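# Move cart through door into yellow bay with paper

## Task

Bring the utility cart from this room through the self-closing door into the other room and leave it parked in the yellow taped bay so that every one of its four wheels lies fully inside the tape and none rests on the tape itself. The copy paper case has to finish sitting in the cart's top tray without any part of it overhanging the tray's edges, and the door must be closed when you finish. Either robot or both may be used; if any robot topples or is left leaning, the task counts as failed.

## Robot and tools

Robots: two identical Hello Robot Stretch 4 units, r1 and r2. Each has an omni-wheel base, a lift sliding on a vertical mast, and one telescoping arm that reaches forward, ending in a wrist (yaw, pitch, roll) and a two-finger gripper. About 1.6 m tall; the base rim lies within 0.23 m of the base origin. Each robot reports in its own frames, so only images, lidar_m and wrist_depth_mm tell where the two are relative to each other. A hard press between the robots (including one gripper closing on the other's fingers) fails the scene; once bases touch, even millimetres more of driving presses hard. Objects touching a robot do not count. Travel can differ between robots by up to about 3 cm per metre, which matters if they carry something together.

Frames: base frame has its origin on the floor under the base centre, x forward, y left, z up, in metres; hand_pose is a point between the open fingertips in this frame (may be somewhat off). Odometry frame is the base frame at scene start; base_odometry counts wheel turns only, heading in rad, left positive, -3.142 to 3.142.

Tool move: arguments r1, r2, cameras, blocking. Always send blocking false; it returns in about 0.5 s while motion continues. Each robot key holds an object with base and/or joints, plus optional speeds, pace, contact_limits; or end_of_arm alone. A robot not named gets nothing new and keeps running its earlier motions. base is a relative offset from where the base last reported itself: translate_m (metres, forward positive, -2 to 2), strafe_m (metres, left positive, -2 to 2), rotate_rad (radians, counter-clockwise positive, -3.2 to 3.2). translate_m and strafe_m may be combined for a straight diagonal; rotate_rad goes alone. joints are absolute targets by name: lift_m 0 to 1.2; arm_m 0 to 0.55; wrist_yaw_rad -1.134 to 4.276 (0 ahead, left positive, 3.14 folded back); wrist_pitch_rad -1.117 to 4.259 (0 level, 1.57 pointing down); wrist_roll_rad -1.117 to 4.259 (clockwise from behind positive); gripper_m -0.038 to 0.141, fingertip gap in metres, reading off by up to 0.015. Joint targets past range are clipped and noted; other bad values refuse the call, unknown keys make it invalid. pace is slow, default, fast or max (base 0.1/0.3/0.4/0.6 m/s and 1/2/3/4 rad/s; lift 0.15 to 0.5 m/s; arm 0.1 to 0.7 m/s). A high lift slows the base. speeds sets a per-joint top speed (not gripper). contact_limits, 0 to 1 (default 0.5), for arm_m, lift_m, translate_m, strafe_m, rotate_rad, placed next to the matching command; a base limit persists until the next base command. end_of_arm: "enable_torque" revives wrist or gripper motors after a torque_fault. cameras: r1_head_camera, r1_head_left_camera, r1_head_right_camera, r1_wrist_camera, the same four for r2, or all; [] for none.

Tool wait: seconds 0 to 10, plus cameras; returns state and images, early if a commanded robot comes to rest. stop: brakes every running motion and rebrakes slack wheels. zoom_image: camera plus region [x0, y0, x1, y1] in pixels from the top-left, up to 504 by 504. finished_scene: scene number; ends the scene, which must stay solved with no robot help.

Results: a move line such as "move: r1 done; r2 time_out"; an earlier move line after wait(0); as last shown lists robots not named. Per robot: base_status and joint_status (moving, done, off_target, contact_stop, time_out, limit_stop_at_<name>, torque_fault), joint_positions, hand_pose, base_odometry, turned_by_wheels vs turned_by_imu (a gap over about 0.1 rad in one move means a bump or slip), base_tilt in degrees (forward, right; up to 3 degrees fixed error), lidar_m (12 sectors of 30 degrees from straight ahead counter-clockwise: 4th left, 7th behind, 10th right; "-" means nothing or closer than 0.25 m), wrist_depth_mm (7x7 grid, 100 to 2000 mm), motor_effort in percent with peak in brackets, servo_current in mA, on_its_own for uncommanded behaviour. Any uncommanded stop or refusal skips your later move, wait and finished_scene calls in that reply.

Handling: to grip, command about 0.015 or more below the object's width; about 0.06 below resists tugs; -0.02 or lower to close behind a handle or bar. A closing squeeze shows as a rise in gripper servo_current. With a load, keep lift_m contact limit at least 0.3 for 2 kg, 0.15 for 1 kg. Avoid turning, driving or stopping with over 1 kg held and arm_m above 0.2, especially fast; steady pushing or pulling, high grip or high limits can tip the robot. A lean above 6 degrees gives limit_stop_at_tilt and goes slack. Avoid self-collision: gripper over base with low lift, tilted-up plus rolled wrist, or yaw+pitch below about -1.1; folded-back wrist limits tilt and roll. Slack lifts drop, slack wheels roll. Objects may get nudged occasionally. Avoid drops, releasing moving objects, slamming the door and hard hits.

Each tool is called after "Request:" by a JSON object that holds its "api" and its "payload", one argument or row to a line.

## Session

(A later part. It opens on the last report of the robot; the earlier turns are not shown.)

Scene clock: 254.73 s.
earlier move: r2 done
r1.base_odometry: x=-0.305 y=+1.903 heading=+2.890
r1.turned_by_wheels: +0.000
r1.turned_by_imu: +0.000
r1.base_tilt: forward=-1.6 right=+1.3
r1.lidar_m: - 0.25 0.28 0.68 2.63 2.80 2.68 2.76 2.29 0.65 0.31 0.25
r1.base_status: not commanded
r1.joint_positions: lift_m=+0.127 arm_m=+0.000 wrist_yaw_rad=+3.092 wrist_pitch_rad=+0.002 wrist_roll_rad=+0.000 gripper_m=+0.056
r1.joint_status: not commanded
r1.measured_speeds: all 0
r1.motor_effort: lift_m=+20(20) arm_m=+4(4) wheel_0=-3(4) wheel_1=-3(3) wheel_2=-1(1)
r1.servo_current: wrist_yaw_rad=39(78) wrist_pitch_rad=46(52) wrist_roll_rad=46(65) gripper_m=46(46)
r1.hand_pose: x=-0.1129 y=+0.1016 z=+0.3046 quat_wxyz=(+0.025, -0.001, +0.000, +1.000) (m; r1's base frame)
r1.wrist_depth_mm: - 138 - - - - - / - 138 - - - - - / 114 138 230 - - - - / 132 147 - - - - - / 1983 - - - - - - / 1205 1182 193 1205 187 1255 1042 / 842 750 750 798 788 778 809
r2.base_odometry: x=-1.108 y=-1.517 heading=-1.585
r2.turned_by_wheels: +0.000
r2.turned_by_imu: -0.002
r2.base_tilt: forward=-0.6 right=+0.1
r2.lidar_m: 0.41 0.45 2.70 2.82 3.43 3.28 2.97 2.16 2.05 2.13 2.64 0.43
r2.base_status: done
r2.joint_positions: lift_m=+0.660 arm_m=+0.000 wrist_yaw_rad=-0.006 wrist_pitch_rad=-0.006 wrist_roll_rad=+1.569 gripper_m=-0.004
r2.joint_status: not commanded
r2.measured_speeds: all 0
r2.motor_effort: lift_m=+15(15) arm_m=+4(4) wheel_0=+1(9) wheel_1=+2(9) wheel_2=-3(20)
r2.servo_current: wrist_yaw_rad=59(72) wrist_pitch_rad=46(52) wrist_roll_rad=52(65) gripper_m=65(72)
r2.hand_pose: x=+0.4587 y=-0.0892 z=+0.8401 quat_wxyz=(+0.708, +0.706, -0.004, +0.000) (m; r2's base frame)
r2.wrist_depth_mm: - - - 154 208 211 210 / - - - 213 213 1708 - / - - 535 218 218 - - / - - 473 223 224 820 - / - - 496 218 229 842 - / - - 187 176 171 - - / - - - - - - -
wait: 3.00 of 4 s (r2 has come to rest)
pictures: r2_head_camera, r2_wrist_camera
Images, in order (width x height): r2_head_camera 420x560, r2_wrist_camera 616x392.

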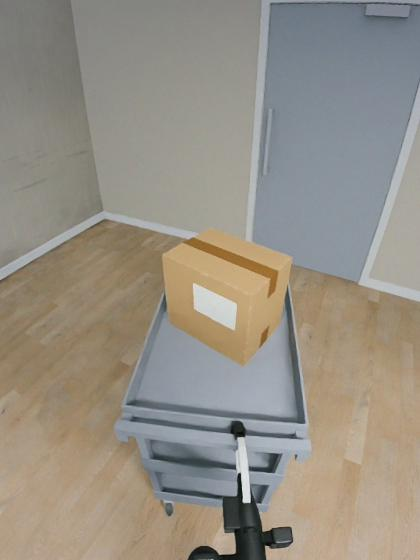

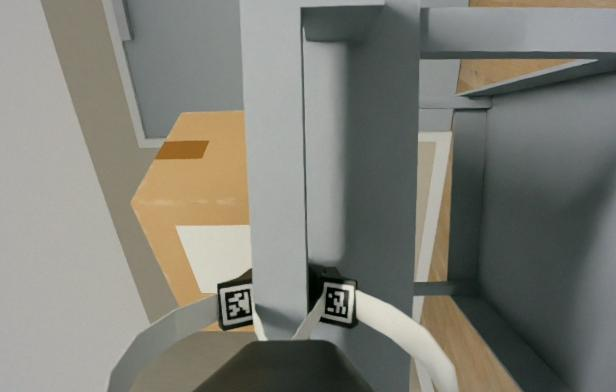

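Request:
{"api": "move", "payload": {
  "blocking": false,
  "cameras": [],
  "r2": {"base":{"strafe_m":-0.26},"pace":"slow"}
}}

Request:
{"api": "wait", "payload": {
  "seconds": 5,
  "cameras": []
}}

Request:
{"api": "move", "payload": {
  "blocking": false,
  "cameras": [],
  "r2": {"base":{"rotate_rad":0.24},"pace":"slow"}
}}

Request:
{"api": "wait", "payload": {
  "seconds": 2,
  "cameras": []
}}

Request:
{"api": "move", "payload": {
  "blocking": false,
  "cameras": [],
  "r2": {"base":{"translate_m":0.5}}
}}

Request:
{"api": "wait", "payload": {
  "seconds": 4,
  "cameras": ["r2_head_camera","r2_wrist_camera","r2_head_left_camera"]
}}

Scene clock: 276.73 s.
move: r2 moving
r1: as last shown
r1.lidar_m: - 0.25 0.28 0.68 2.60 2.81 2.68 2.76 2.27 0.64 0.31 0.25
r1.motor_effort: lift_m=+20(20) arm_m=+4(4) wheel_0=-3(3) wheel_1=-3(3) wheel_2=-1(1)
r1.servo_current: wrist_yaw_rad=39(65) wrist_pitch_rad=46(52) wrist_roll_rad=46(59) gripper_m=46(52)
r1.wrist_depth_mm: - 138 - - - - - / - 138 - - - - - / 113 138 230 - - - - / 132 147 - - - - - / 1983 - - - - - - / 1205 1205 195 1182 187 1255 1025 / 866 750 759 798 788 778 809
r2.base_odometry: x=-1.122 y=-1.517 heading=-1.585
r2.turned_by_wheels: +0.000
r2.turned_by_imu: +0.001
r2.base_tilt: forward=-0.7 right=+0.1
r2.lidar_m: 0.42 0.43 2.71 2.82 3.40 3.28 2.95 2.14 2.04 2.12 2.63 0.44
r2.base_status: strafe_m moving
r2.joint_positions: lift_m=+0.660 arm_m=+0.000 wrist_yaw_rad=-0.001 wrist_pitch_rad=-0.006 wrist_roll_rad=+1.569 gripper_m=-0.004
r2.joint_status: not commanded
r2.measured_speeds: translate_m=+0.001 strafe_m=-0.055 rotate_rad=-0.004 lift_m=+0.000 arm_m=+0.000 wrist_yaw_rad=+0.031 wrist_pitch_rad=+0.000 wrist_roll_rad=+0.000
r2.motor_effort: lift_m=+15(15) arm_m=+4(4) wheel_0=+9(11) wheel_1=-5(8) wheel_2=+0(1)
r2.servo_current: wrist_yaw_rad=52(65) wrist_pitch_rad=39(52) wrist_roll_rad=39(52) gripper_m=59(72)
r2.hand_pose: x=+0.4592 y=-0.0876 z=+0.8401 quat_wxyz=(+0.708, +0.706, -0.002, +0.002) (m; r2's base frame)
r2.wrist_depth_mm: - - - 152 204 209 206 / - - - 210 210 1661 - / - - 530 160 216 798 - / - - 466 220 222 831 - / - - 512 226 229 842 - / - - 187 175 171 - - / - - - - - - -
pictures: none
No camera images: "cameras" was empty.

Scene clock: 279.97 s.
earlier move: r2 done
r1.base_odometry: x=-0.305 y=+1.903 heading=+2.890
r1.turned_by_wheels: +0.000
r1.turned_by_imu: +0.000
r1.base_tilt: forward=-1.6 right=+1.3
r1.lidar_m: - 0.25 0.27 0.67 2.61 2.80 2.67 2.76 2.27 0.65 0.31 0.25
r1.base_status: not commanded
r1.joint_positions: lift_m=+0.127 arm_m=+0.000 wrist_yaw_rad=+3.092 wrist_pitch_rad=+0.002 wrist_roll_rad=+0.000 gripper_m=+0.056
r1.joint_status: not commanded
r1.measured_speeds: all 0
r1.motor_effort: lift_m=+20(20) arm_m=+4(4) wheel_0=-3(4) wheel_1=-3(3) wheel_2=-1(1)
r1.servo_current: wrist_yaw_rad=52(78) wrist_pitch_rad=52(52) wrist_roll_rad=39(65) gripper_m=39(52)
r1.hand_pose: x=-0.1129 y=+0.1016 z=+0.3046 quat_wxyz=(+0.025, -0.001, +0.000, +1.000) (m; r1's base frame)
r1.wrist_depth_mm: - 138 - - - - - / - 138 - - - - - / 113 139 230 - - - - / 132 147 - - - - - / - - - - - - - / 1205 1205 194 1205 187 1255 1060 / 854 759 759 798 788 778 820
r2.base_odometry: x=-1.368 y=-1.513 heading=-1.585
r2.turned_by_wheels: +0.000
r2.turned_by_imu: +0.002
r2.base_tilt: forward=-0.7 right=+0.1
r2.lidar_m: 0.36 0.35 2.91 3.06 3.54 3.41 2.62 1.92 1.83 1.88 2.51 0.46
r2.base_status: done
r2.joint_positions: lift_m=+0.660 arm_m=+0.000 wrist_yaw_rad=+0.004 wrist_pitch_rad=-0.006 wrist_roll_rad=+1.569 gripper_m=-0.004
r2.joint_status: not commanded
r2.measured_speeds: all 0
r2.motor_effort: lift_m=+15(15) arm_m=+4(4) wheel_0=+6(14) wheel_1=-5(8) wheel_2=+0(2)
r2.servo_current: wrist_yaw_rad=46(65) wrist_pitch_rad=46(52) wrist_roll_rad=52(52) gripper_m=65(72)
r2.hand_pose: x=+0.4596 y=-0.0862 z=+0.8401 quat_wxyz=(+0.708, +0.706, -0.001, +0.003) (m; r2's base frame)
r2.wrist_depth_mm: - - - 206 - 1708 1229 / - - - 222 264 266 264 / - - - 251 253 1808 1255 / - - - 242 245 1756 - / - - 521 236 238 831 - / - - 186 177 171 798 - / - - 496 - 222 - -
wait: 3.23 of 5 s (r2 has come to rest)
pictures: none
No camera images: "cameras" was empty.

Scene clock: 280.47 s.
move: r2 moving
r1: as last shown
r1.lidar_m: - 0.25 0.26 0.68 2.60 2.79 2.69 2.78 2.29 0.65 0.32 0.25
r1.motor_effort: lift_m=+20(20) arm_m=+4(4) wheel_0=-3(3) wheel_1=-3(3) wheel_2=-1(1)
r1.servo_current: wrist_yaw_rad=52(59) wrist_pitch_rad=46(52) wrist_roll_rad=46(59) gripper_m=33(46)
r1.wrist_depth_mm: - 137 - - - - - / - 138 - - - - - / 113 138 230 - - - - / 132 147 - - - - - / 1983 - - - - - - / 1205 1205 193 1182 187 1255 1060 / 842 759 750 809 788 768 809
r2.base_odometry: x=-1.368 y=-1.513 heading=-1.461
r2.turned_by_wheels: +0.124
r2.turned_by_imu: +0.120
r2.base_tilt: forward=-0.7 right=+0.1
r2.lidar_m: 0.38 0.39 2.91 3.16 3.45 3.41 2.38 1.85 1.83 1.98 2.44 0.45
r2.base_status: rotate_rad moving
r2.joint_positions: lift_m=+0.660 arm_m=+0.000 wrist_yaw_rad=-0.008 wrist_pitch_rad=-0.006 wrist_roll_rad=+1.569 gripper_m=-0.004
r2.joint_status: not commanded
r2.measured_speeds: translate_m=-0.002 strafe_m=+0.000 rotate_rad=+0.481 lift_m=+0.000 arm_m=+0.000 wrist_yaw_rad=+0.000 wrist_pitch_rad=+0.000 wrist_roll_rad=+0.000
r2.motor_effort: lift_m=+15(15) arm_m=+4(4) wheel_0=-11(12) wheel_1=-8(10) wheel_2=-13(15)
r2.servo_current: wrist_yaw_rad=65(65) wrist_pitch_rad=39(46) wrist_roll_rad=59(59) gripper_m=65(65)
r2.hand_pose: x=+0.4585 y=-0.0898 z=+0.8401 quat_wxyz=(+0.708, +0.706, -0.005, -0.001) (m; r2's base frame)
r2.wrist_depth_mm: - - - 188 247 1537 1160 / - - - 230 246 252 249 / - - - 241 241 1863 580 / - - 615 236 237 820 - / - - 462 194 235 809 - / - - 187 175 172 809 - / - - 530 - - - -
pictures: none
No camera images: "cameras" was empty.

Scene clock: 281.23 s.
earlier move: r2 done
r1.base_odometry: x=-0.305 y=+1.903 heading=+2.890
r1.turned_by_wheels: +0.000
r1.turned_by_imu: +0.000
r1.base_tilt: forward=-1.6 right=+1.3
r1.lidar_m: - 0.25 0.27 0.69 2.65 2.82 2.66 2.75 2.28 0.67 0.32 0.25
r1.base_status: not commanded
r1.joint_positions: lift_m=+0.127 arm_m=+0.000 wrist_yaw_rad=+3.092 wrist_pitch_rad=+0.002 wrist_roll_rad=+0.000 gripper_m=+0.056
r1.joint_status: not commanded
r1.measured_speeds: all 0
r1.motor_effort: lift_m=+20(20) arm_m=+4(4) wheel_0=-3(4) wheel_1=-3(3) wheel_2=-1(1)
r1.servo_current: wrist_yaw_rad=46(72) wrist_pitch_rad=39(52) wrist_roll_rad=52(59) gripper_m=46(52)
r1.hand_pose: x=-0.1129 y=+0.1016 z=+0.3046 quat_wxyz=(+0.025, -0.001, +0.000, +1.000) (m; r1's base frame)
r1.wrist_depth_mm: - 138 - - - - - / - 138 - - - - - / 113 138 230 - - - - / 132 147 - - - - - / 1921 - - - - - - / 1205 1205 193 1182 187 1255 1060 / 854 750 750 798 788 778 798
r2.base_odometry: x=-1.368 y=-1.513 heading=-1.347
r2.turned_by_wheels: +0.115
r2.turned_by_imu: +0.112
r2.base_tilt: forward=-0.7 right=+0.1
r2.lidar_m: 0.40 0.44 2.92 3.31 3.38 3.42 2.18 1.83 1.82 2.09 2.40 0.43
r2.base_status: done
r2.joint_positions: lift_m=+0.660 arm_m=+0.000 wrist_yaw_rad=-0.001 wrist_pitch_rad=-0.006 wrist_roll_rad=+1.569 gripper_m=-0.004
r2.joint_status: not commanded
r2.measured_speeds: all 0
r2.motor_effort: lift_m=+15(15) arm_m=+4(4) wheel_0=-6(12) wheel_1=-4(10) wheel_2=-8(15)
r2.servo_current: wrist_yaw_rad=33(65) wrist_pitch_rad=46(52) wrist_roll_rad=52(59) gripper_m=59(72)
r2.hand_pose: x=+0.4592 y=-0.0876 z=+0.8401 quat_wxyz=(+0.708, +0.706, -0.002, +0.002) (m; r2's base frame)
r2.wrist_depth_mm: - - - 156 209 213 211 / - - - 213 213 759 - / - - 539 218 219 798 - / - - 469 224 225 820 - / - - 496 217 230 854 - / - - 187 177 171 - - / - - - - - - -
wait: 0.77 of 2 s (r2 has come to rest)
pictures: none
No camera images: "cameras" was empty.

Scene clock: 281.73 s.
move: r2 moving
r1: as last shown
r1.lidar_m: - 0.25 0.27 0.70 2.63 2.81 2.67 2.78 2.29 0.62 0.30 0.25
r1.motor_effort: lift_m=+20(20) arm_m=+4(4) wheel_0=-3(3) wheel_1=-3(3) wheel_2=-1(1)
r1.servo_current: wrist_yaw_rad=59(59) wrist_pitch_rad=39(46) wrist_roll_rad=39(65) gripper_m=46(46)
r1.wrist_depth_mm: - 138 - - - - - / - 138 - - - - - / 113 138 229 - - - - / 132 147 - - - - - / 1983 - - - - - - / 1205 1205 193 1182 187 1281 1042 / 842 750 741 798 788 768 820
r2.base_odometry: x=-1.361 y=-1.544 heading=-1.347
r2.turned_by_wheels: +0.000
r2.turned_by_imu: +0.000
r2.base_tilt: forward=-0.8 right=+0.1
r2.lidar_m: 0.41 0.46 2.90 3.27 3.44 3.42 2.23 1.84 1.85 2.12 2.38 0.43
r2.base_status: translate_m moving
r2.joint_positions: lift_m=+0.660 arm_m=+0.000 wrist_yaw_rad=-0.003 wrist_pitch_rad=-0.006 wrist_roll_rad=+1.569 gripper_m=-0.004
r2.joint_status: not commanded
r2.measured_speeds: translate_m=+0.123 strafe_m=+0.001 rotate_rad=-0.005 lift_m=+0.000 arm_m=+0.000 wrist_yaw_rad=-0.012 wrist_pitch_rad=+0.000 wrist_roll_rad=+0.000
r2.motor_effort: lift_m=+15(15) arm_m=+4(4) wheel_0=+9(9) wheel_1=+8(8) wheel_2=-17(18)
r2.servo_current: wrist_yaw_rad=46(52) wrist_pitch_rad=46(52) wrist_roll_rad=52(59) gripper_m=65(65)
r2.hand_pose: x=+0.4590 y=-0.0883 z=+0.8401 quat_wxyz=(+0.708, +0.706, -0.003, +0.001) (m; r2's base frame)
r2.wrist_depth_mm: - - - 155 209 213 211 / - - - 213 214 768 - / - - 544 218 219 809 - / - - 466 223 224 820 - / - - 492 216 229 842 - / - - 188 175 171 - - / - - - - - - -
pictures: none
No camera images: "cameras" was empty.

Scene clock: 284.40 s.
earlier move: r2 done
r1.base_odometry: x=-0.305 y=+1.903 heading=+2.890
r1.turned_by_wheels: +0.000
r1.turned_by_imu: +0.000
r1.base_tilt: forward=-1.6 right=+1.3
r1.lidar_m: - 0.25 0.28 0.67 2.62 2.82 2.68 2.77 2.30 0.66 0.31 0.25
r1.base_status: not commanded
r1.joint_positions: lift_m=+0.127 arm_m=+0.000 wrist_yaw_rad=+3.092 wrist_pitch_rad=+0.002 wrist_roll_rad=+0.000 gripper_m=+0.056
r1.joint_status: not commanded
r1.measured_speeds: all 0
r1.motor_effort: lift_m=+20(20) arm_m=+4(4) wheel_0=-3(4) wheel_1=-3(3) wheel_2=-1(1)
r1.servo_current: wrist_yaw_rad=52(65) wrist_pitch_rad=52(52) wrist_roll_rad=46(65) gripper_m=39(46)
r1.hand_pose: x=-0.1129 y=+0.1016 z=+0.3046 quat_wxyz=(+0.025, -0.001, +0.000, +1.000) (m; r1's base frame)
r1.wrist_depth_mm: - 138 - - - - - / - 138 - - - - - / 113 138 230 - - - - / 132 147 - - - - - / 1921 - - - - - - / 1205 1205 194 1229 187 1281 1060 / 854 750 759 809 788 778 809
r2.base_odometry: x=-1.257 y=-2.001 heading=-1.347
r2.turned_by_wheels: +0.000
r2.turned_by_imu: -0.002
r2.base_tilt: forward=-0.7 right=+0.1
r2.lidar_m: 0.40 0.46 2.57 2.96 3.75 3.76 2.60 2.16 2.16 2.44 2.03 0.39
r2.base_status: done
r2.joint_positions: lift_m=+0.660 arm_m=+0.000 wrist_yaw_rad=-0.004 wrist_pitch_rad=-0.006 wrist_roll_rad=+1.569 gripper_m=-0.004
r2.joint_status: not commanded
r2.measured_speeds: all 0
r2.motor_effort: lift_m=+15(15) arm_m=+4(4) wheel_0=+0(9) wheel_1=+2(9) wheel_2=-6(19)
r2.servo_current: wrist_yaw_rad=52(65) wrist_pitch_rad=52(52) wrist_roll_rad=39(65) gripper_m=59(72)
r2.hand_pose: x=+0.4589 y=-0.0886 z=+0.8401 quat_wxyz=(+0.708, +0.706, -0.004, +0.001) (m; r2's base frame)
r2.wrist_depth_mm: - - 148 151 200 204 202 / - - 591 206 208 778 - / - - 508 158 214 - - / - - 466 220 221 820 - / - - 517 217 229 831 - / - - 186 176 171 - - / - - - - - - -
wait: 2.67 of 4 s (r2 has come to rest)
pictures: r2_head_camera, r2_head_left_camera, r2_wrist_camera
Images, in order (width x height): r2_head_camera 420x560, r2_head_left_camera 420x672, r2_wrist_camera 616x392.

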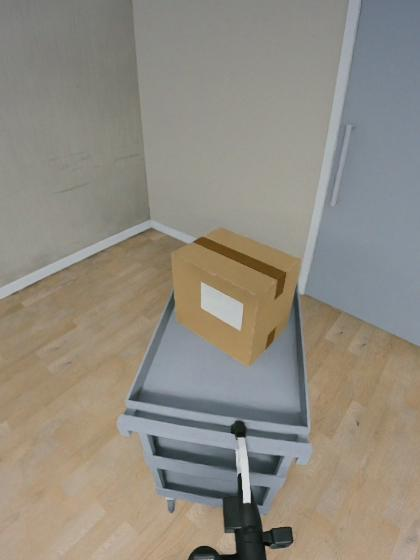

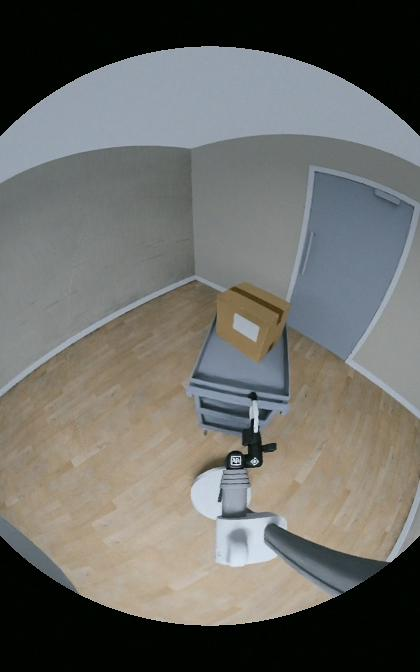

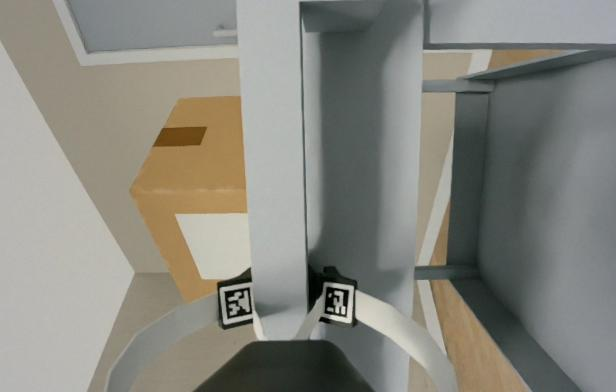

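Request:
{"api": "move", "payload": {
  "blocking": false,
  "cameras": [],
  "r2": {"base":{"translate_m":0.12}}
}}

Request:
{"api": "wait", "payload": {
  "seconds": 3,
  "cameras": []
}}

Request:
{"api": "move", "payload": {
  "blocking": false,
  "cameras": [],
  "r2": {"base":{"translate_m":0.047,"strafe_m":0.277},"pace":"slow"}
}}

Request:
{"api": "wait", "payload": {
  "seconds": 5,
  "cameras": []
}}

Request:
{"api": "move", "payload": {
  "blocking": false,
  "cameras": [],
  "r2": {"base":{"rotate_rad":-0.26},"pace":"slow"}
}}

Request:
{"api": "wait", "payload": {
  "seconds": 2,
  "cameras": ["r2_head_camera"]
}}

Request:
{"api": "move", "payload": {
  "blocking": false,
  "cameras": [],
  "r2": {"base":{"translate_m":0.047,"strafe_m":0.277},"pace":"slow"}
}}

Request:
{"api": "wait", "payload": {
  "seconds": 5,
  "cameras": []
}}

Request:
{"api": "move", "payload": {
  "blocking": false,
  "cameras": [],
  "r2": {"base":{"rotate_rad":-0.26},"pace":"slow"}
}}

Request:
{"api": "wait", "payload": {
  "seconds": 2,
  "cameras": ["r2_head_camera","r2_wrist_camera"]
}}

Scene clock: 316.93 s.
move: r2 moving
r1: as last shown
r1.lidar_m: - 0.25 0.27 0.67 2.61 2.82 2.67 2.75 2.29 0.63 0.31 0.25
r1.motor_effort: lift_m=+20(20) arm_m=+4(4) wheel_0=-3(3) wheel_1=-3(3) wheel_2=-1(1)
r1.servo_current: wrist_yaw_rad=46(59) wrist_pitch_rad=39(46) wrist_roll_rad=46(65) gripper_m=39(46)
r1.wrist_depth_mm: - 137 - - - - - / - 138 - - - - - / 113 138 230 - - - - / 132 147 - - - - - / 1863 - - - - - - / 1182 1229 194 1182 187 1255 1042 / 842 768 759 798 798 759 809
r2.base_odometry: x=-1.250 y=-2.031 heading=-1.347
r2.turned_by_wheels: +0.000
r2.turned_by_imu: +0.000
r2.base_tilt: forward=-0.7 right=+0.1
r2.lidar_m: 0.42 0.47 2.56 2.92 3.80 3.78 2.59 2.19 2.19 2.37 2.04 0.43
r2.base_status: translate_m moving
r2.joint_positions: lift_m=+0.660 arm_m=+0.000 wrist_yaw_rad=-0.004 wrist_pitch_rad=-0.006 wrist_roll_rad=+1.569 gripper_m=-0.004
r2.joint_status: not commanded
r2.measured_speeds: translate_m=+0.121 strafe_m=+0.002 rotate_rad=-0.004 lift_m=+0.000 arm_m=+0.000 wrist_yaw_rad=+0.000 wrist_pitch_rad=+0.000 wrist_roll_rad=+0.000
r2.motor_effort: lift_m=+15(15) arm_m=+4(4) wheel_0=+2(6) wheel_1=+7(8) wheel_2=-16(18)
r2.servo_current: wrist_yaw_rad=46(65) wrist_pitch_rad=46(52) wrist_roll_rad=52(52) gripper_m=65(72)
r2.hand_pose: x=+0.4589 y=-0.0886 z=+0.8401 quat_wxyz=(+0.708, +0.706, -0.004, +0.001) (m; r2's base frame)
r2.wrist_depth_mm: - - 147 150 200 203 202 / - - 597 206 206 1576 - / - - 508 158 214 - - / - - 462 219 220 809 - / - - 535 218 229 842 - / - - 185 176 171 - - / - - - - - - -
pictures: none
No camera images: "cameras" was empty.

Scene clock: 318.10 s.
earlier move: r2 done
r1.base_odometry: x=-0.305 y=+1.903 heading=+2.890
r1.turned_by_wheels: +0.000
r1.turned_by_imu: +0.000
r1.base_tilt: forward=-1.6 right=+1.3
r1.lidar_m: - 0.25 0.26 0.68 2.62 2.82 2.69 2.77 2.30 0.66 0.32 0.25
r1.base_status: not commanded
r1.joint_positions: lift_m=+0.127 arm_m=+0.000 wrist_yaw_rad=+3.092 wrist_pitch_rad=+0.002 wrist_roll_rad=+0.000 gripper_m=+0.056
r1.joint_status: not commanded
r1.measured_speeds: all 0
r1.motor_effort: lift_m=+20(20) arm_m=+4(4) wheel_0=-2(3) wheel_1=-3(3) wheel_2=-1(1)
r1.servo_current: wrist_yaw_rad=52(65) wrist_pitch_rad=46(52) wrist_roll_rad=52(65) gripper_m=39(46)
r1.hand_pose: x=-0.1129 y=+0.1016 z=+0.3046 quat_wxyz=(+0.025, -0.001, +0.000, +1.000) (m; r1's base frame)
r1.wrist_depth_mm: - 137 - - - - - / - 138 - - - - - / 113 139 230 - - - - / 132 147 - - - - - / 1921 - - - - - - / 1205 1182 194 1205 187 1281 1025 / 854 759 750 798 788 778 820
r2.base_odometry: x=-1.230 y=-2.118 heading=-1.347
r2.turned_by_wheels: +0.000
r2.turned_by_imu: +0.000
r2.base_tilt: forward=-0.7 right=+0.0
r2.lidar_m: 0.42 0.49 2.49 2.88 3.87 3.86 2.67 2.25 2.23 2.30 1.96 0.42
r2.base_status: done
r2.joint_positions: lift_m=+0.660 arm_m=+0.000 wrist_yaw_rad=-0.004 wrist_pitch_rad=-0.006 wrist_roll_rad=+1.569 gripper_m=-0.004
r2.joint_status: not commanded
r2.measured_speeds: all 0
r2.motor_effort: lift_m=+15(15) arm_m=+4(4) wheel_0=-1(7) wheel_1=+2(8) wheel_2=-5(18)
r2.servo_current: wrist_yaw_rad=46(65) wrist_pitch_rad=52(52) wrist_roll_rad=39(59) gripper_m=59(72)
r2.hand_pose: x=+0.4589 y=-0.0886 z=+0.8401 quat_wxyz=(+0.708, +0.706, -0.004, +0.001) (m; r2's base frame)
r2.wrist_depth_mm: - - 145 150 198 202 200 / - - 574 204 206 750 - / - - 517 158 213 - - / - - 462 217 222 820 - / - - 525 217 229 831 - / - - 187 177 171 - - / - - - - - - -
wait: 1.17 of 3 s (r2 has come to rest)
pictures: none
No camera images: "cameras" was empty.

Scene clock: 318.60 s.
move: r2 moving
r1: as last shown
r1.lidar_m: - 0.25 0.28 0.66 2.63 2.82 2.68 2.79 2.28 0.64 0.30 0.25
r1.motor_effort: lift_m=+20(20) arm_m=+4(4) wheel_0=-3(3) wheel_1=-3(3) wheel_2=-1(1)
r1.servo_current: wrist_yaw_rad=52(65) wrist_pitch_rad=39(46) wrist_roll_rad=52(52) gripper_m=46(52)
r1.wrist_depth_mm: - 138 - - - - - / - 138 - - - - - / 113 138 229 - - - - / 132 147 - - - - - / 1921 - - - - - - / 1182 1205 194 1205 187 1255 1060 / 854 741 768 798 788 778 820
r2.base_odometry: x=-1.217 y=-2.117 heading=-1.348
r2.turned_by_wheels: -0.001
r2.turned_by_imu: -0.001
r2.base_tilt: forward=-0.7 right=+0.0
r2.lidar_m: 0.42 0.47 2.47 2.84 3.87 3.85 2.68 2.27 2.26 2.33 1.98 0.42
r2.base_status: translate_m moving; strafe_m moving
r2.joint_positions: lift_m=+0.660 arm_m=+0.000 wrist_yaw_rad=-0.004 wrist_pitch_rad=-0.006 wrist_roll_rad=+1.569 gripper_m=-0.004
r2.joint_status: not commanded
r2.measured_speeds: translate_m=+0.009 strafe_m=+0.050 rotate_rad=+0.002 lift_m=+0.000 arm_m=+0.000 wrist_yaw_rad=+0.000 wrist_pitch_rad=+0.000 wrist_roll_rad=+0.000
r2.motor_effort: lift_m=+15(15) arm_m=+4(4) wheel_0=-10(13) wheel_1=+5(8) wheel_2=-10(11)
r2.servo_current: wrist_yaw_rad=39(59) wrist_pitch_rad=52(52) wrist_roll_rad=39(59) gripper_m=65(65)
r2.hand_pose: x=+0.4589 y=-0.0887 z=+0.8401 quat_wxyz=(+0.708, +0.706, -0.004, +0.001) (m; r2's base frame)
r2.wrist_depth_mm: - - 145 152 198 201 200 / - - 574 203 205 741 - / - - 517 157 213 - - / - - 462 218 221 809 - / - - 530 216 229 - - / - - 187 177 171 - - / - - - - - - -
pictures: none
No camera images: "cameras" was empty.

Scene clock: 322.13 s.
earlier move: r2 done
r1.base_odometry: x=-0.305 y=+1.903 heading=+2.890
r1.turned_by_wheels: +0.000
r1.turned_by_imu: +0.000
r1.base_tilt: forward=-1.6 right=+1.3
r1.lidar_m: - 0.25 0.25 0.68 2.64 2.78 2.69 2.76 2.31 0.66 0.31 0.25
r1.base_status: not commanded
r1.joint_positions: lift_m=+0.127 arm_m=+0.000 wrist_yaw_rad=+3.092 wrist_pitch_rad=+0.002 wrist_roll_rad=+0.000 gripper_m=+0.056
r1.joint_status: not commanded
r1.measured_speeds: all 0
r1.motor_effort: lift_m=+20(20) arm_m=+4(4) wheel_0=-3(4) wheel_1=-3(3) wheel_2=-1(1)
r1.servo_current: wrist_yaw_rad=46(72) wrist_pitch_rad=52(52) wrist_roll_rad=52(72) gripper_m=46(52)
r1.hand_pose: x=-0.1129 y=+0.1016 z=+0.3046 quat_wxyz=(+0.025, -0.001, +0.000, +1.000) (m; r1's base frame)
r1.wrist_depth_mm: - 138 - - - - - / - 138 - - - - - / 113 138 231 - - - - / 132 147 - - - - - / 1983 - - - - - - / 1205 1160 193 1205 187 1255 1008 / 854 759 759 798 798 768 809
r2.base_odometry: x=-0.950 y=-2.102 heading=-1.348
r2.turned_by_wheels: +0.000
r2.turned_by_imu: +0.000
r2.base_tilt: forward=-0.7 right=+0.1
r2.lidar_m: 0.45 2.26 2.26 2.58 3.72 3.68 2.94 2.48 2.48 2.50 2.10 0.36
r2.base_status: done
r2.joint_positions: lift_m=+0.660 arm_m=+0.000 wrist_yaw_rad=-0.005 wrist_pitch_rad=-0.006 wrist_roll_rad=+1.569 gripper_m=-0.004
r2.joint_status: not commanded
r2.measured_speeds: all 0
r2.motor_effort: lift_m=+15(15) arm_m=+4(4) wheel_0=-8(14) wheel_1=+4(8) wheel_2=-4(11)
r2.servo_current: wrist_yaw_rad=39(65) wrist_pitch_rad=52(52) wrist_roll_rad=59(59) gripper_m=65(72)
r2.hand_pose: x=+0.4588 y=-0.0888 z=+0.8401 quat_wxyz=(+0.708, +0.706, -0.004, +0.000) (m; r2's base frame)
r2.wrist_depth_mm: - 433 - - - - - / - 413 404 157 159 - - / - - 455 170 176 - - / - - 627 193 197 - - / - - - 147 224 - - / - - 183 173 172 1921 508 / - - - - - 1756 466
wait: 3.53 of 5 s (r2 has come to rest)
pictures: none
No camera images: "cameras" was empty.

Scene clock: 322.63 s.
move: r2 moving
r1: as last shown
r1.lidar_m: - 0.25 0.27 0.68 2.63 2.82 2.68 2.77 2.31 0.67 0.33 0.25
r1.motor_effort: lift_m=+20(20) arm_m=+4(4) wheel_0=-3(3) wheel_1=-3(3) wheel_2=-1(1)
r1.servo_current: wrist_yaw_rad=52(65) wrist_pitch_rad=46(52) wrist_roll_rad=39(59) gripper_m=39(46)
r1.wrist_depth_mm: - 138 - - - - - / - 138 - - - - - / 113 138 230 - - - - / 132 147 - - - - - / 1921 - - - - - - / 1205 1205 194 1205 187 1255 1025 / 842 759 750 788 798 768 809
r2.base_odometry: x=-0.950 y=-2.102 heading=-1.471
r2.turned_by_wheels: -0.124
r2.turned_by_imu: -0.120
r2.base_tilt: forward=-0.7 right=+0.1
r2.lidar_m: 0.44 0.55 2.26 2.43 3.60 3.70 3.27 2.51 2.47 2.66 2.16 0.37
r2.base_status: rotate_rad moving
r2.joint_positions: lift_m=+0.660 arm_m=+0.000 wrist_yaw_rad=+0.007 wrist_pitch_rad=-0.006 wrist_roll_rad=+1.569 gripper_m=-0.004
r2.joint_status: not commanded
r2.measured_speeds: translate_m=-0.001 strafe_m=+0.000 rotate_rad=-0.498 lift_m=+0.000 arm_m=+0.000 wrist_yaw_rad=+0.000 wrist_pitch_rad=+0.000 wrist_roll_rad=+0.000
r2.motor_effort: lift_m=+15(15) arm_m=+4(4) wheel_0=+9(13) wheel_1=+9(10) wheel_2=+14(14)
r2.servo_current: wrist_yaw_rad=46(52) wrist_pitch_rad=46(52) wrist_roll_rad=46(59) gripper_m=65(65)
r2.hand_pose: x=+0.4599 y=-0.0854 z=+0.8401 quat_wxyz=(+0.708, +0.706, +0.000, +0.005) (m; r2's base frame)
r2.wrist_depth_mm: - 488 469 104 159 160 - / - 445 115 114 169 741 - / - 492 418 178 183 - - / - - 539 137 200 - - / - - - 152 221 - - / - - 187 177 171 1863 521 / - - - - - 1756 473
pictures: none
No camera images: "cameras" was empty.

Scene clock: 323.43 s.
earlier move: r2 done
r1.base_odometry: x=-0.305 y=+1.903 heading=+2.890
r1.turned_by_wheels: +0.000
r1.turned_by_imu: +0.000
r1.base_tilt: forward=-1.6 right=+1.3
r1.lidar_m: - 0.25 0.28 0.69 2.63 2.81 2.69 2.77 2.30 0.65 0.32 0.25
r1.base_status: not commanded
r1.joint_positions: lift_m=+0.127 arm_m=+0.000 wrist_yaw_rad=+3.092 wrist_pitch_rad=+0.002 wrist_roll_rad=+0.000 gripper_m=+0.056
r1.joint_status: not commanded
r1.measured_speeds: all 0
r1.motor_effort: lift_m=+20(20) arm_m=+4(4) wheel_0=-3(3) wheel_1=-3(3) wheel_2=-1(1)
r1.servo_current: wrist_yaw_rad=46(65) wrist_pitch_rad=33(52) wrist_roll_rad=26(59) gripper_m=46(52)
r1.hand_pose: x=-0.1129 y=+0.1016 z=+0.3046 quat_wxyz=(+0.025, -0.001, +0.000, +1.000) (m; r1's base frame)
r1.wrist_depth_mm: - 137 - - - - - / - 138 - - - - - / 113 138 230 - - - - / 132 147 - - - - - / 1983 - - - - - - / 1182 1160 194 1182 187 1281 1060 / 854 759 741 809 788 768 809
r2.base_odometry: x=-0.950 y=-2.102 heading=-1.606
r2.turned_by_wheels: -0.135
r2.turned_by_imu: -0.131
r2.base_tilt: forward=-0.7 right=+0.1
r2.lidar_m: 0.43 0.48 2.27 2.32 3.13 3.71 3.64 2.59 2.46 2.57 2.19 0.43
r2.base_status: done
r2.joint_positions: lift_m=+0.660 arm_m=+0.000 wrist_yaw_rad=+0.005 wrist_pitch_rad=-0.006 wrist_roll_rad=+1.569 gripper_m=-0.004
r2.joint_status: not commanded
r2.measured_speeds: all 0
r2.motor_effort: lift_m=+15(15) arm_m=+4(4) wheel_0=+7(13) wheel_1=+4(10) wheel_2=+8(14)
r2.servo_current: wrist_yaw_rad=52(59) wrist_pitch_rad=46(52) wrist_roll_rad=52(59) gripper_m=59(65)
r2.hand_pose: x=+0.4597 y=-0.0860 z=+0.8401 quat_wxyz=(+0.708, +0.706, +0.000, +0.004) (m; r2's base frame)
r2.wrist_depth_mm: - - 137 139 191 194 192 / - - 559 196 198 750 - / - 512 492 204 207 - - / - - 459 215 217 820 - / - - 569 224 228 - - / - - 187 179 171 - - / - - - - - - 517
wait: 0.80 of 2 s (r2 has come to rest)
pictures: r2_head_camera
Images, in order (width x height): r2_head_camera 420x560.

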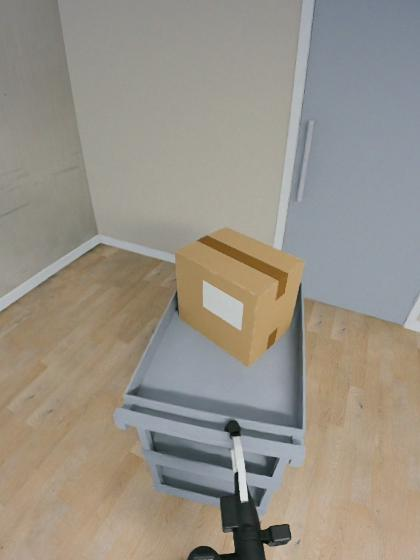

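Scene clock: 323.93 s.
move: r2 moving
r1: as last shown
r1.lidar_m: - 0.25 0.29 0.71 2.62 2.81 2.66 2.77 2.30 0.63 0.28 0.25
r1.servo_current: wrist_yaw_rad=46(65) wrist_pitch_rad=39(52) wrist_roll_rad=46(59) gripper_m=46(46)
r1.wrist_depth_mm: - 138 - - - - - / - 138 - - - - - / 113 138 231 - - - - / 132 147 - - - - - / 1921 - - - - - - / 1182 1229 193 1205 187 1255 1042 / 842 759 750 809 788 759 809
r2.base_odometry: x=-0.937 y=-2.105 heading=-1.607
r2.turned_by_wheels: -0.001
r2.turned_by_imu: -0.001
r2.base_tilt: forward=-0.7 right=+0.1
r2.lidar_m: 0.43 0.50 2.25 2.33 3.10 3.70 3.69 2.64 2.48 2.57 2.22 0.41
r2.base_status: translate_m moving; strafe_m moving
r2.joint_positions: lift_m=+0.660 arm_m=+0.000 wrist_yaw_rad=+0.002 wrist_pitch_rad=-0.006 wrist_roll_rad=+1.569 gripper_m=-0.004
r2.joint_status: not commanded
r2.measured_speeds: translate_m=+0.009 strafe_m=+0.051 rotate_rad=-0.007 lift_m=+0.000 arm_m=+0.000 wrist_yaw_rad=-0.027 wrist_pitch_rad=+0.000 wrist_roll_rad=+0.000
r2.motor_effort: lift_m=+15(15) arm_m=+4(4) wheel_0=-9(9) wheel_1=+8(8) wheel_2=-5(6)
r2.servo_current: wrist_yaw_rad=39(65) wrist_pitch_rad=39(52) wrist_roll_rad=46(59) gripper_m=65(72)
r2.hand_pose: x=+0.4594 y=-0.0869 z=+0.8401 quat_wxyz=(+0.708, +0.706, -0.001, +0.003) (m; r2's base frame)
r2.wrist_depth_mm: - - 140 140 195 195 195 / - - 569 198 202 759 - / - 539 496 154 210 - - / - - 455 216 220 820 - / - - 544 225 229 - - / - - 185 179 171 - - / - - - - - - 521
pictures: none
No camera images: "cameras" was empty.

Scene clock: 327.47 s.
earlier move: r2 done
r1.base_odometry: x=-0.305 y=+1.903 heading=+2.890
r1.turned_by_wheels: +0.000
r1.turned_by_imu: +0.000
r1.base_tilt: forward=-1.6 right=+1.2
r1.lidar_m: - 0.25 0.28 0.67 2.62 2.82 2.65 2.78 2.28 0.64 0.31 0.25
r1.base_status: not commanded
r1.joint_positions: lift_m=+0.127 arm_m=+0.000 wrist_yaw_rad=+3.092 wrist_pitch_rad=+0.002 wrist_roll_rad=+0.000 gripper_m=+0.056
r1.joint_status: not commanded
r1.measured_speeds: all 0
r1.motor_effort: lift_m=+20(20) arm_m=+4(4) wheel_0=-3(4) wheel_1=-3(3) wheel_2=-1(1)
r1.servo_current: wrist_yaw_rad=39(78) wrist_pitch_rad=33(52) wrist_roll_rad=46(72) gripper_m=39(46)
r1.hand_pose: x=-0.1129 y=+0.1016 z=+0.3046 quat_wxyz=(+0.025, -0.001, +0.000, +1.000) (m; r1's base frame)
r1.wrist_depth_mm: - 138 - - - - - / - 138 - - - - - / 113 138 229 - - - - / 132 147 - - - - - / 1983 - - - - - - / 1182 1205 194 1205 187 1308 1060 / 842 750 750 798 788 768 809
r2.base_odometry: x=-0.675 y=-2.159 heading=-1.607
r2.turned_by_wheels: +0.000
r2.turned_by_imu: +0.000
r2.base_tilt: forward=-0.7 right=+0.1
r2.lidar_m: 0.46 2.10 1.99 2.08 2.73 3.60 3.74 2.90 2.75 2.82 2.31 0.35
r2.base_status: done
r2.joint_positions: lift_m=+0.660 arm_m=+0.000 wrist_yaw_rad=-0.004 wrist_pitch_rad=-0.006 wrist_roll_rad=+1.569 gripper_m=-0.004
r2.joint_status: not commanded
r2.measured_speeds: all 0
r2.motor_effort: lift_m=+15(15) arm_m=+3(4) wheel_0=-5(13) wheel_1=+3(10) wheel_2=-8(10)
r2.servo_current: wrist_yaw_rad=46(72) wrist_pitch_rad=39(52) wrist_roll_rad=46(65) gripper_m=59(72)
r2.hand_pose: x=+0.4589 y=-0.0886 z=+0.8401 quat_wxyz=(+0.708, +0.706, -0.004, +0.001) (m; r2's base frame)
r2.wrist_depth_mm: - 427 - - - - - / - 404 399 158 158 - - / - - 459 171 175 - - / - - 591 187 196 - - / - - - 145 222 - - / - - 182 170 172 1863 500 / - - - - - 1661 459
wait: 3.53 of 5 s (r2 has come to rest)
pictures: none
No camera images: "cameras" was empty.

Scene clock: 327.97 s.
move: r2 moving
r1: as last shown
r1.base_tilt: forward=-1.6 right=+1.3
r1.lidar_m: - 0.25 0.27 0.68 2.64 2.82 2.68 2.78 2.30 0.65 0.32 0.25
r1.motor_effort: lift_m=+20(20) arm_m=+4(4) wheel_0=-3(3) wheel_1=-3(3) wheel_2=-1(1)
r1.servo_current: wrist_yaw_rad=59(59) wrist_pitch_rad=46(46) wrist_roll_rad=52(59) gripper_m=39(46)
r1.wrist_depth_mm: - 137 - - - - - / - 138 - - - - - / 113 138 229 - - - - / 132 147 - - - - - / 1983 - - - - - - / 1205 1205 193 1205 187 1255 1060 / 842 750 750 809 798 778 820
r2.base_odometry: x=-0.675 y=-2.159 heading=-1.730
r2.turned_by_wheels: -0.123
r2.turned_by_imu: -0.119
r2.base_tilt: forward=-0.6 right=+0.0
r2.lidar_m: 0.44 0.54 1.99 2.04 2.47 3.61 3.66 3.02 2.74 2.77 2.39 0.38
r2.base_status: rotate_rad moving
r2.joint_positions: lift_m=+0.660 arm_m=+0.000 wrist_yaw_rad=+0.005 wrist_pitch_rad=-0.006 wrist_roll_rad=+1.569 gripper_m=-0.004
r2.joint_status: not commanded
r2.measured_speeds: translate_m=+0.001 strafe_m=-0.002 rotate_rad=-0.490 lift_m=+0.000 arm_m=+0.000 wrist_yaw_rad=+0.006 wrist_pitch_rad=+0.000 wrist_roll_rad=+0.000
r2.motor_effort: lift_m=+15(15) arm_m=+4(4) wheel_0=+13(13) wheel_1=+8(9) wheel_2=+12(12)
r2.servo_current: wrist_yaw_rad=52(52) wrist_pitch_rad=46(52) wrist_roll_rad=52(65) gripper_m=65(72)
r2.hand_pose: x=+0.4597 y=-0.0860 z=+0.8401 quat_wxyz=(+0.708, +0.706, +0.000, +0.004) (m; r2's base frame)
r2.wrist_depth_mm: - 484 466 105 159 161 - / - 452 116 116 170 741 - / - 462 421 179 184 798 - / - - 539 138 201 - - / - - - 153 222 - - / - - 186 178 171 1863 521 / - - - - - 1708 480
pictures: none
No camera images: "cameras" was empty.

Scene clock: 328.77 s.
earlier move: r2 done
r1.base_odometry: x=-0.305 y=+1.903 heading=+2.890
r1.turned_by_wheels: +0.000
r1.turned_by_imu: +0.000
r1.base_tilt: forward=-1.6 right=+1.3
r1.lidar_m: - 0.25 0.28 0.67 2.62 2.85 2.67 2.77 2.30 0.63 0.31 0.25
r1.base_status: not commanded
r1.joint_positions: lift_m=+0.127 arm_m=+0.000 wrist_yaw_rad=+3.092 wrist_pitch_rad=+0.002 wrist_roll_rad=+0.000 gripper_m=+0.056
r1.joint_status: not commanded
r1.measured_speeds: all 0
r1.motor_effort: lift_m=+20(20) arm_m=+4(4) wheel_0=-3(4) wheel_1=-3(3) wheel_2=-1(1)
r1.servo_current: wrist_yaw_rad=46(72) wrist_pitch_rad=46(46) wrist_roll_rad=46(65) gripper_m=39(46)
r1.hand_pose: x=-0.1129 y=+0.1016 z=+0.3046 quat_wxyz=(+0.025, -0.001, +0.000, +1.000) (m; r1's base frame)
r1.wrist_depth_mm: - 138 - - - - - / - 138 - - - - - / 113 139 229 - - - - / 132 148 - - - - - / 1983 - - - - - - / 1182 1205 193 1182 187 1229 1042 / 842 759 759 798 788 778 809
r2.base_odometry: x=-0.675 y=-2.159 heading=-1.865
r2.turned_by_wheels: -0.135
r2.turned_by_imu: -0.131
r2.base_tilt: forward=-0.7 right=+0.1
r2.lidar_m: 0.43 0.45 1.99 2.02 2.30 3.63 3.60 3.24 2.75 2.73 2.60 0.40
r2.base_status: done
r2.joint_positions: lift_m=+0.660 arm_m=+0.000 wrist_yaw_rad=+0.005 wrist_pitch_rad=-0.006 wrist_roll_rad=+1.569 gripper_m=-0.004
r2.joint_status: not commanded
r2.measured_speeds: all 0
r2.motor_effort: lift_m=+15(15) arm_m=+0(4) wheel_0=+7(13) wheel_1=+5(9) wheel_2=+9(12)
r2.servo_current: wrist_yaw_rad=39(52) wrist_pitch_rad=46(52) wrist_roll_rad=33(65) gripper_m=59(72)
r2.hand_pose: x=+0.4597 y=-0.0859 z=+0.8401 quat_wxyz=(+0.708, +0.706, +0.000, +0.004) (m; r2's base frame)
r2.wrist_depth_mm: - - 137 139 191 194 193 / - - 564 196 198 759 - / - 496 488 204 208 788 - / - - 455 215 217 820 - / - - 569 225 228 - - / - - 187 178 171 - - / - - - - - - 517
wait: 0.80 of 2 s (r2 has come to rest)
pictures: r2_head_camera, r2_wrist_camera
Images, in order (width x height): r2_head_camera 420x560, r2_wrist_camera 616x392.

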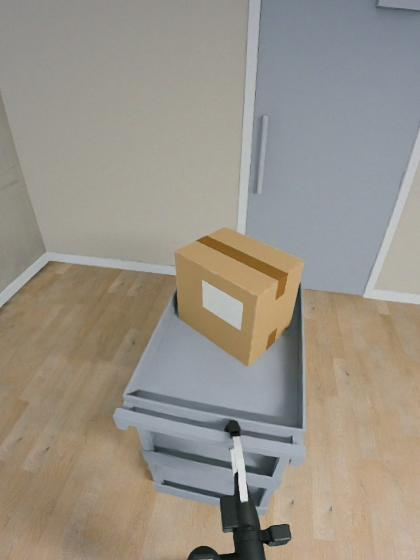

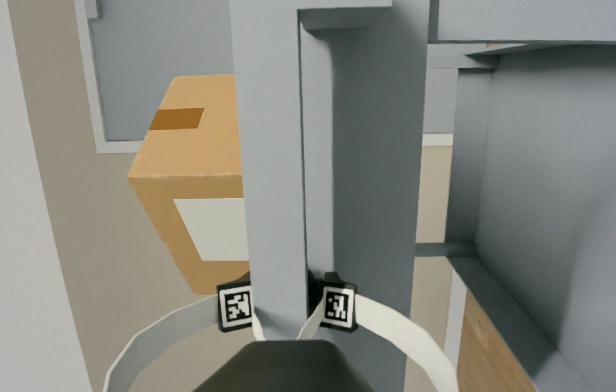

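Request:
{"api": "move", "payload": {
  "blocking": false,
  "cameras": [],
  "r1": {"base":{"translate_m":0.88},"pace":"slow"}
}}

Request:
{"api": "wait", "payload": {
  "seconds": 10,
  "cameras": []
}}

Request:
{"api": "move", "payload": {
  "blocking": false,
  "cameras": [],
  "r1": {"base":{"strafe_m":0.5},"pace":"slow","contact_limits":{"strafe_m":0.7}}
}}

Request:
{"api": "wait", "payload": {
  "seconds": 6,
  "cameras": ["r1_head_right_camera","r1_head_camera","r2_head_camera","r2_head_right_camera"]
}}

Scene clock: 343.33 s.
move: r1 moving
r1.base_odometry: x=-0.317 y=+1.905 heading=+2.891
r1.turned_by_wheels: +0.001
r1.turned_by_imu: +0.001
r1.base_tilt: forward=-1.6 right=+1.2
r1.lidar_m: - 0.25 0.26 0.68 2.63 2.83 2.69 2.77 2.28 0.61 0.32 0.25
r1.base_status: translate_m moving
r1.joint_positions: lift_m=+0.127 arm_m=+0.000 wrist_yaw_rad=+3.092 wrist_pitch_rad=+0.002 wrist_roll_rad=+0.000 gripper_m=+0.056
r1.joint_status: not commanded
r1.measured_speeds: translate_m=+0.046 strafe_m=+0.000 rotate_rad=+0.004 lift_m=+0.000 arm_m=+0.000 wrist_yaw_rad=+0.000 wrist_pitch_rad=+0.000 wrist_roll_rad=+0.000
r1.motor_effort: lift_m=+20(20) arm_m=+4(4) wheel_0=+16(17) wheel_1=+10(12) wheel_2=-18(20)
r1.servo_current: wrist_yaw_rad=46(65) wrist_pitch_rad=39(52) wrist_roll_rad=46(65) gripper_m=46(46)
r1.hand_pose: x=-0.1129 y=+0.1016 z=+0.3046 quat_wxyz=(+0.025, -0.001, +0.000, +1.000) (m; r1's base frame)
r1.wrist_depth_mm: - 137 - - - - - / - 138 - - - - - / 113 138 229 - - - - / 132 147 - - - - - / 1921 - - - - - - / 1205 1205 193 1205 187 1255 1042 / 842 741 759 798 798 778 831
r2: as last shown
r2.turned_by_wheels: +0.000
r2.turned_by_imu: +0.000
r2.lidar_m: 0.41 0.47 2.01 2.00 2.32 3.64 3.63 3.25 2.75 2.75 2.58 0.41
r2.motor_effort: lift_m=+15(15) arm_m=-3(4) wheel_0=+7(8) wheel_1=+5(5) wheel_2=+9(10)
r2.servo_current: wrist_yaw_rad=46(52) wrist_pitch_rad=46(52) wrist_roll_rad=39(52) gripper_m=59(65)
r2.wrist_depth_mm: - - 138 139 191 194 193 / - - 559 195 198 759 - / - 508 492 204 208 778 - / - - 459 215 217 820 - / - - 564 224 229 - - / - - 187 178 171 - - / - - - - - - 517
pictures: none
No camera images: "cameras" was empty.

Scene clock: 352.93 s.
earlier move: r1 done
r1.base_odometry: x=-1.157 y=+2.121 heading=+2.890
r1.turned_by_wheels: +0.000
r1.turned_by_imu: +0.000
r1.base_tilt: forward=-1.6 right=+1.2
r1.lidar_m: 0.48 0.25 3.26 0.25 0.29 0.99 3.61 0.66 0.83 2.09 2.19 0.52
r1.base_status: done
r1.joint_positions: lift_m=+0.127 arm_m=+0.000 wrist_yaw_rad=+3.092 wrist_pitch_rad=+0.002 wrist_roll_rad=+0.000 gripper_m=+0.056
r1.joint_status: not commanded
r1.measured_speeds: all 0
r1.motor_effort: lift_m=+20(20) arm_m=+5(8) wheel_0=+4(21) wheel_1=+9(17) wheel_2=-5(20)
r1.servo_current: wrist_yaw_rad=39(91) wrist_pitch_rad=46(52) wrist_roll_rad=39(72) gripper_m=46(52)
r1.hand_pose: x=-0.1129 y=+0.1016 z=+0.3046 quat_wxyz=(+0.025, -0.001, +0.000, +1.000) (m; r1's base frame)
r1.wrist_depth_mm: - 137 - - - - 683 / - 137 - - - - - / 110 137 204 - - - - / 123 138 - - - - - / 136 1983 - - - - 1576 / - 1160 193 1205 187 1160 960 / - 741 759 809 798 768 732
r2.base_odometry: x=-0.675 y=-2.159 heading=-1.865
r2.turned_by_wheels: +0.000
r2.turned_by_imu: +0.001
r2.base_tilt: forward=-0.7 right=+0.0
r2.lidar_m: 0.41 0.48 1.99 2.01 2.29 3.62 3.62 3.23 2.74 2.75 2.59 0.41
r2.base_status: not commanded
r2.joint_positions: lift_m=+0.660 arm_m=+0.000 wrist_yaw_rad=+0.005 wrist_pitch_rad=-0.006 wrist_roll_rad=+1.569 gripper_m=-0.004
r2.joint_status: not commanded
r2.measured_speeds: all 0
r2.motor_effort: lift_m=+15(15) arm_m=-3(4) wheel_0=+7(8) wheel_1=+5(5) wheel_2=+9(10)
r2.servo_current: wrist_yaw_rad=52(72) wrist_pitch_rad=46(52) wrist_roll_rad=46(65) gripper_m=65(72)
r2.hand_pose: x=+0.4597 y=-0.0859 z=+0.8401 quat_wxyz=(+0.708, +0.706, +0.000, +0.004) (m; r2's base frame)
r2.wrist_depth_mm: - - 139 139 191 195 193 / - - 580 196 200 750 - / - 530 492 204 208 788 - / - - 455 215 217 820 - / - - 569 224 229 - - / - - 187 178 171 - - / - - - - - - 517
wait: 9.60 of 10 s (r1 has come to rest)
pictures: none
No camera images: "cameras" was empty.

Scene clock: 353.43 s.
move: r1 moving
r1.base_odometry: x=-1.161 y=+2.108 heading=+2.890
r1.turned_by_wheels: +0.000
r1.turned_by_imu: +0.000
r1.base_tilt: forward=-1.6 right=+1.3
r1.lidar_m: 0.46 3.84 3.27 0.25 0.30 0.95 3.61 0.64 0.84 2.07 2.23 0.50
r1.base_status: strafe_m moving
r1.joint_positions: lift_m=+0.127 arm_m=+0.000 wrist_yaw_rad=+3.092 wrist_pitch_rad=+0.002 wrist_roll_rad=+0.000 gripper_m=+0.056
r1.joint_status: not commanded
r1.measured_speeds: translate_m=+0.000 strafe_m=+0.056 rotate_rad=+0.000 lift_m=+0.000 arm_m=+0.000 wrist_yaw_rad=+0.000 wrist_pitch_rad=+0.000 wrist_roll_rad=+0.000
r1.motor_effort: lift_m=+20(20) arm_m=+5(5) wheel_0=-14(15) wheel_1=+11(13) wheel_2=-1(4)
r1.servo_current: wrist_yaw_rad=46(59) wrist_pitch_rad=39(46) wrist_roll_rad=26(59) gripper_m=33(46)
r1.contact_limits: strafe_m 0.7
r1.hand_pose: x=-0.1129 y=+0.1016 z=+0.3046 quat_wxyz=(+0.025, -0.001, +0.000, +1.000) (m; r1's base frame)
r1.wrist_depth_mm: - 137 - - - - 878 / - 137 - - - - 891 / 109 138 204 - - - 647 / 123 138 - - - - 654 / 707 1921 - - - - 647 / 732 1205 194 1182 188 1138 891 / - 750 750 798 788 768 723
r2: as last shown
r2.turned_by_imu: +0.000
r2.base_tilt: forward=-0.7 right=+0.1
r2.lidar_m: 0.41 0.49 2.02 2.00 2.30 3.63 3.60 3.22 2.75 2.73 2.61 0.40
r2.motor_effort: lift_m=+15(15) arm_m=-3(4) wheel_0=+7(7) wheel_1=+5(5) wheel_2=+9(10)
r2.servo_current: wrist_yaw_rad=52(65) wrist_pitch_rad=46(52) wrist_roll_rad=52(59) gripper_m=65(65)
r2.wrist_depth_mm: - - - 139 191 194 191 / - - 580 196 199 741 - / - 525 484 204 208 778 - / - - 459 214 219 809 - / - - 569 225 229 - - / - - 186 178 171 - - / - - - - - - 521
pictures: none
No camera images: "cameras" was empty.

Scene clock: 359.07 s.
earlier move: r1 done
r1.base_odometry: x=-1.282 y=+1.637 heading=+2.890
r1.turned_by_wheels: +0.000
r1.turned_by_imu: +0.001
r1.base_tilt: forward=-1.6 right=+1.3
r1.lidar_m: 1.55 0.29 0.25 - 0.25 0.27 3.63 3.68 1.01 2.16 0.71 0.66
r1.base_status: done
r1.joint_positions: lift_m=+0.127 arm_m=+0.000 wrist_yaw_rad=+3.092 wrist_pitch_rad=+0.002 wrist_roll_rad=+0.000 gripper_m=+0.056
r1.joint_status: not commanded
r1.measured_speeds: all 0
r1.motor_effort: lift_m=+20(20) arm_m=+5(5) wheel_0=-9(17) wheel_1=+6(14) wheel_2=+0(4)
r1.servo_current: wrist_yaw_rad=52(85) wrist_pitch_rad=46(52) wrist_roll_rad=46(65) gripper_m=39(52)
r1.contact_limits: strafe_m 0.7
r1.hand_pose: x=-0.1129 y=+0.1016 z=+0.3046 quat_wxyz=(+0.025, -0.001, +0.000, +1.000) (m; r1's base frame)
r1.wrist_depth_mm: - 137 - - 359 220 - / - 137 - - 359 209 - / 110 137 203 - 366 211 161 / 123 138 - - 370 212 161 / 1708 1983 - - 370 213 162 / 1182 1205 193 1205 191 213 161 / 842 741 759 153 334 189 -
r2.base_odometry: x=-0.675 y=-2.159 heading=-1.865
r2.turned_by_wheels: +0.000
r2.turned_by_imu: +0.001
r2.base_tilt: forward=-0.7 right=+0.1
r2.lidar_m: 0.40 0.47 2.01 2.00 2.33 3.62 3.61 3.25 2.73 2.73 1.46 0.40
r2.base_status: not commanded
r2.joint_positions: lift_m=+0.660 arm_m=+0.000 wrist_yaw_rad=+0.005 wrist_pitch_rad=-0.006 wrist_roll_rad=+1.569 gripper_m=-0.004
r2.joint_status: not commanded
r2.measured_speeds: all 0
r2.motor_effort: lift_m=+15(15) arm_m=-4(4) wheel_0=+7(8) wheel_1=+4(5) wheel_2=+9(10)
r2.servo_current: wrist_yaw_rad=46(72) wrist_pitch_rad=46(52) wrist_roll_rad=46(59) gripper_m=65(72)
r2.hand_pose: x=+0.4597 y=-0.0859 z=+0.8401 quat_wxyz=(+0.708, +0.706, +0.000, +0.004) (m; r2's base frame)
r2.wrist_depth_mm: - - - 139 191 195 193 / - - 580 196 199 768 - / - 1921 488 205 207 778 - / - - 459 215 218 820 - / - - 564 224 228 - - / - - 187 178 171 - - / - - - - - - 517
wait: 5.63 of 6 s (r1 has come to rest)
pictures: r1_head_camera, r1_head_right_camera, r2_head_camera, r2_head_right_camera
Images, in order (width x height): r1_head_camera 420x560, r1_head_right_camera 420x672, r2_head_camera 420x560, r2_head_right_camera 420x672.

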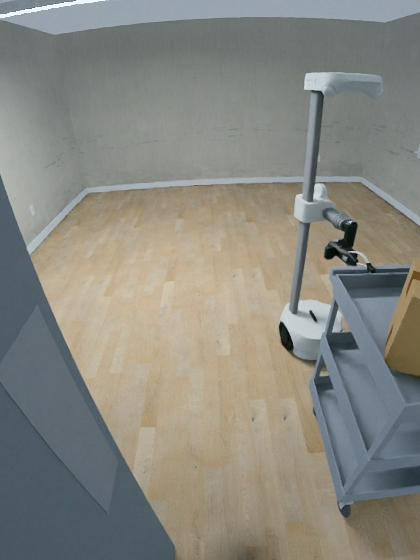

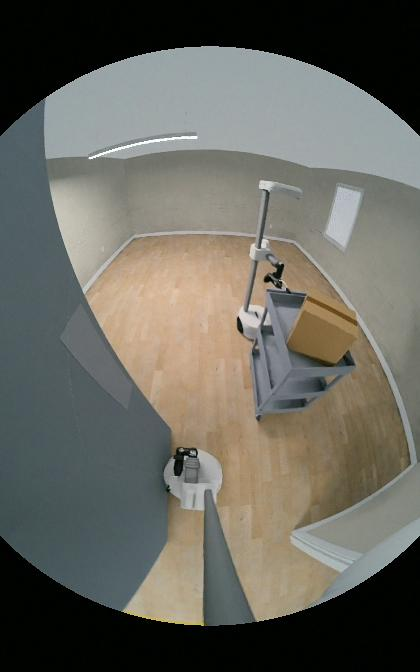

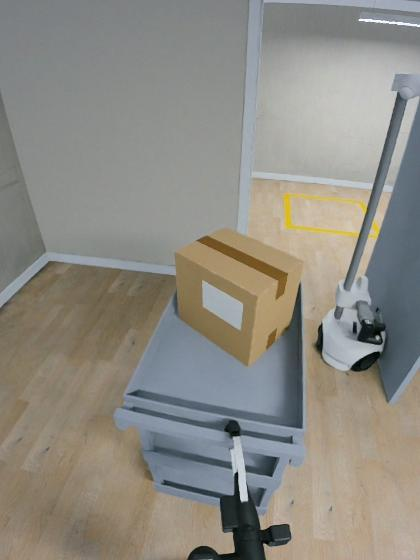

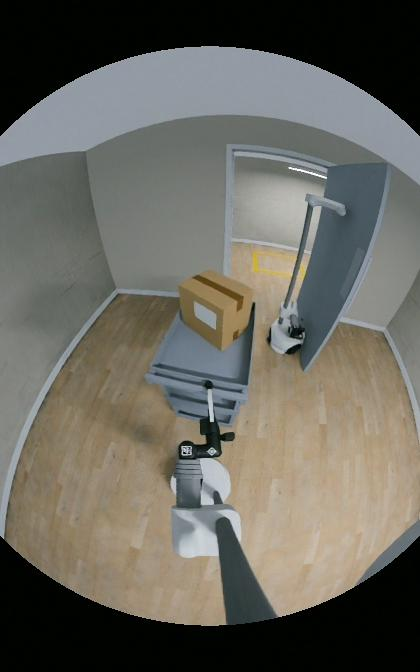

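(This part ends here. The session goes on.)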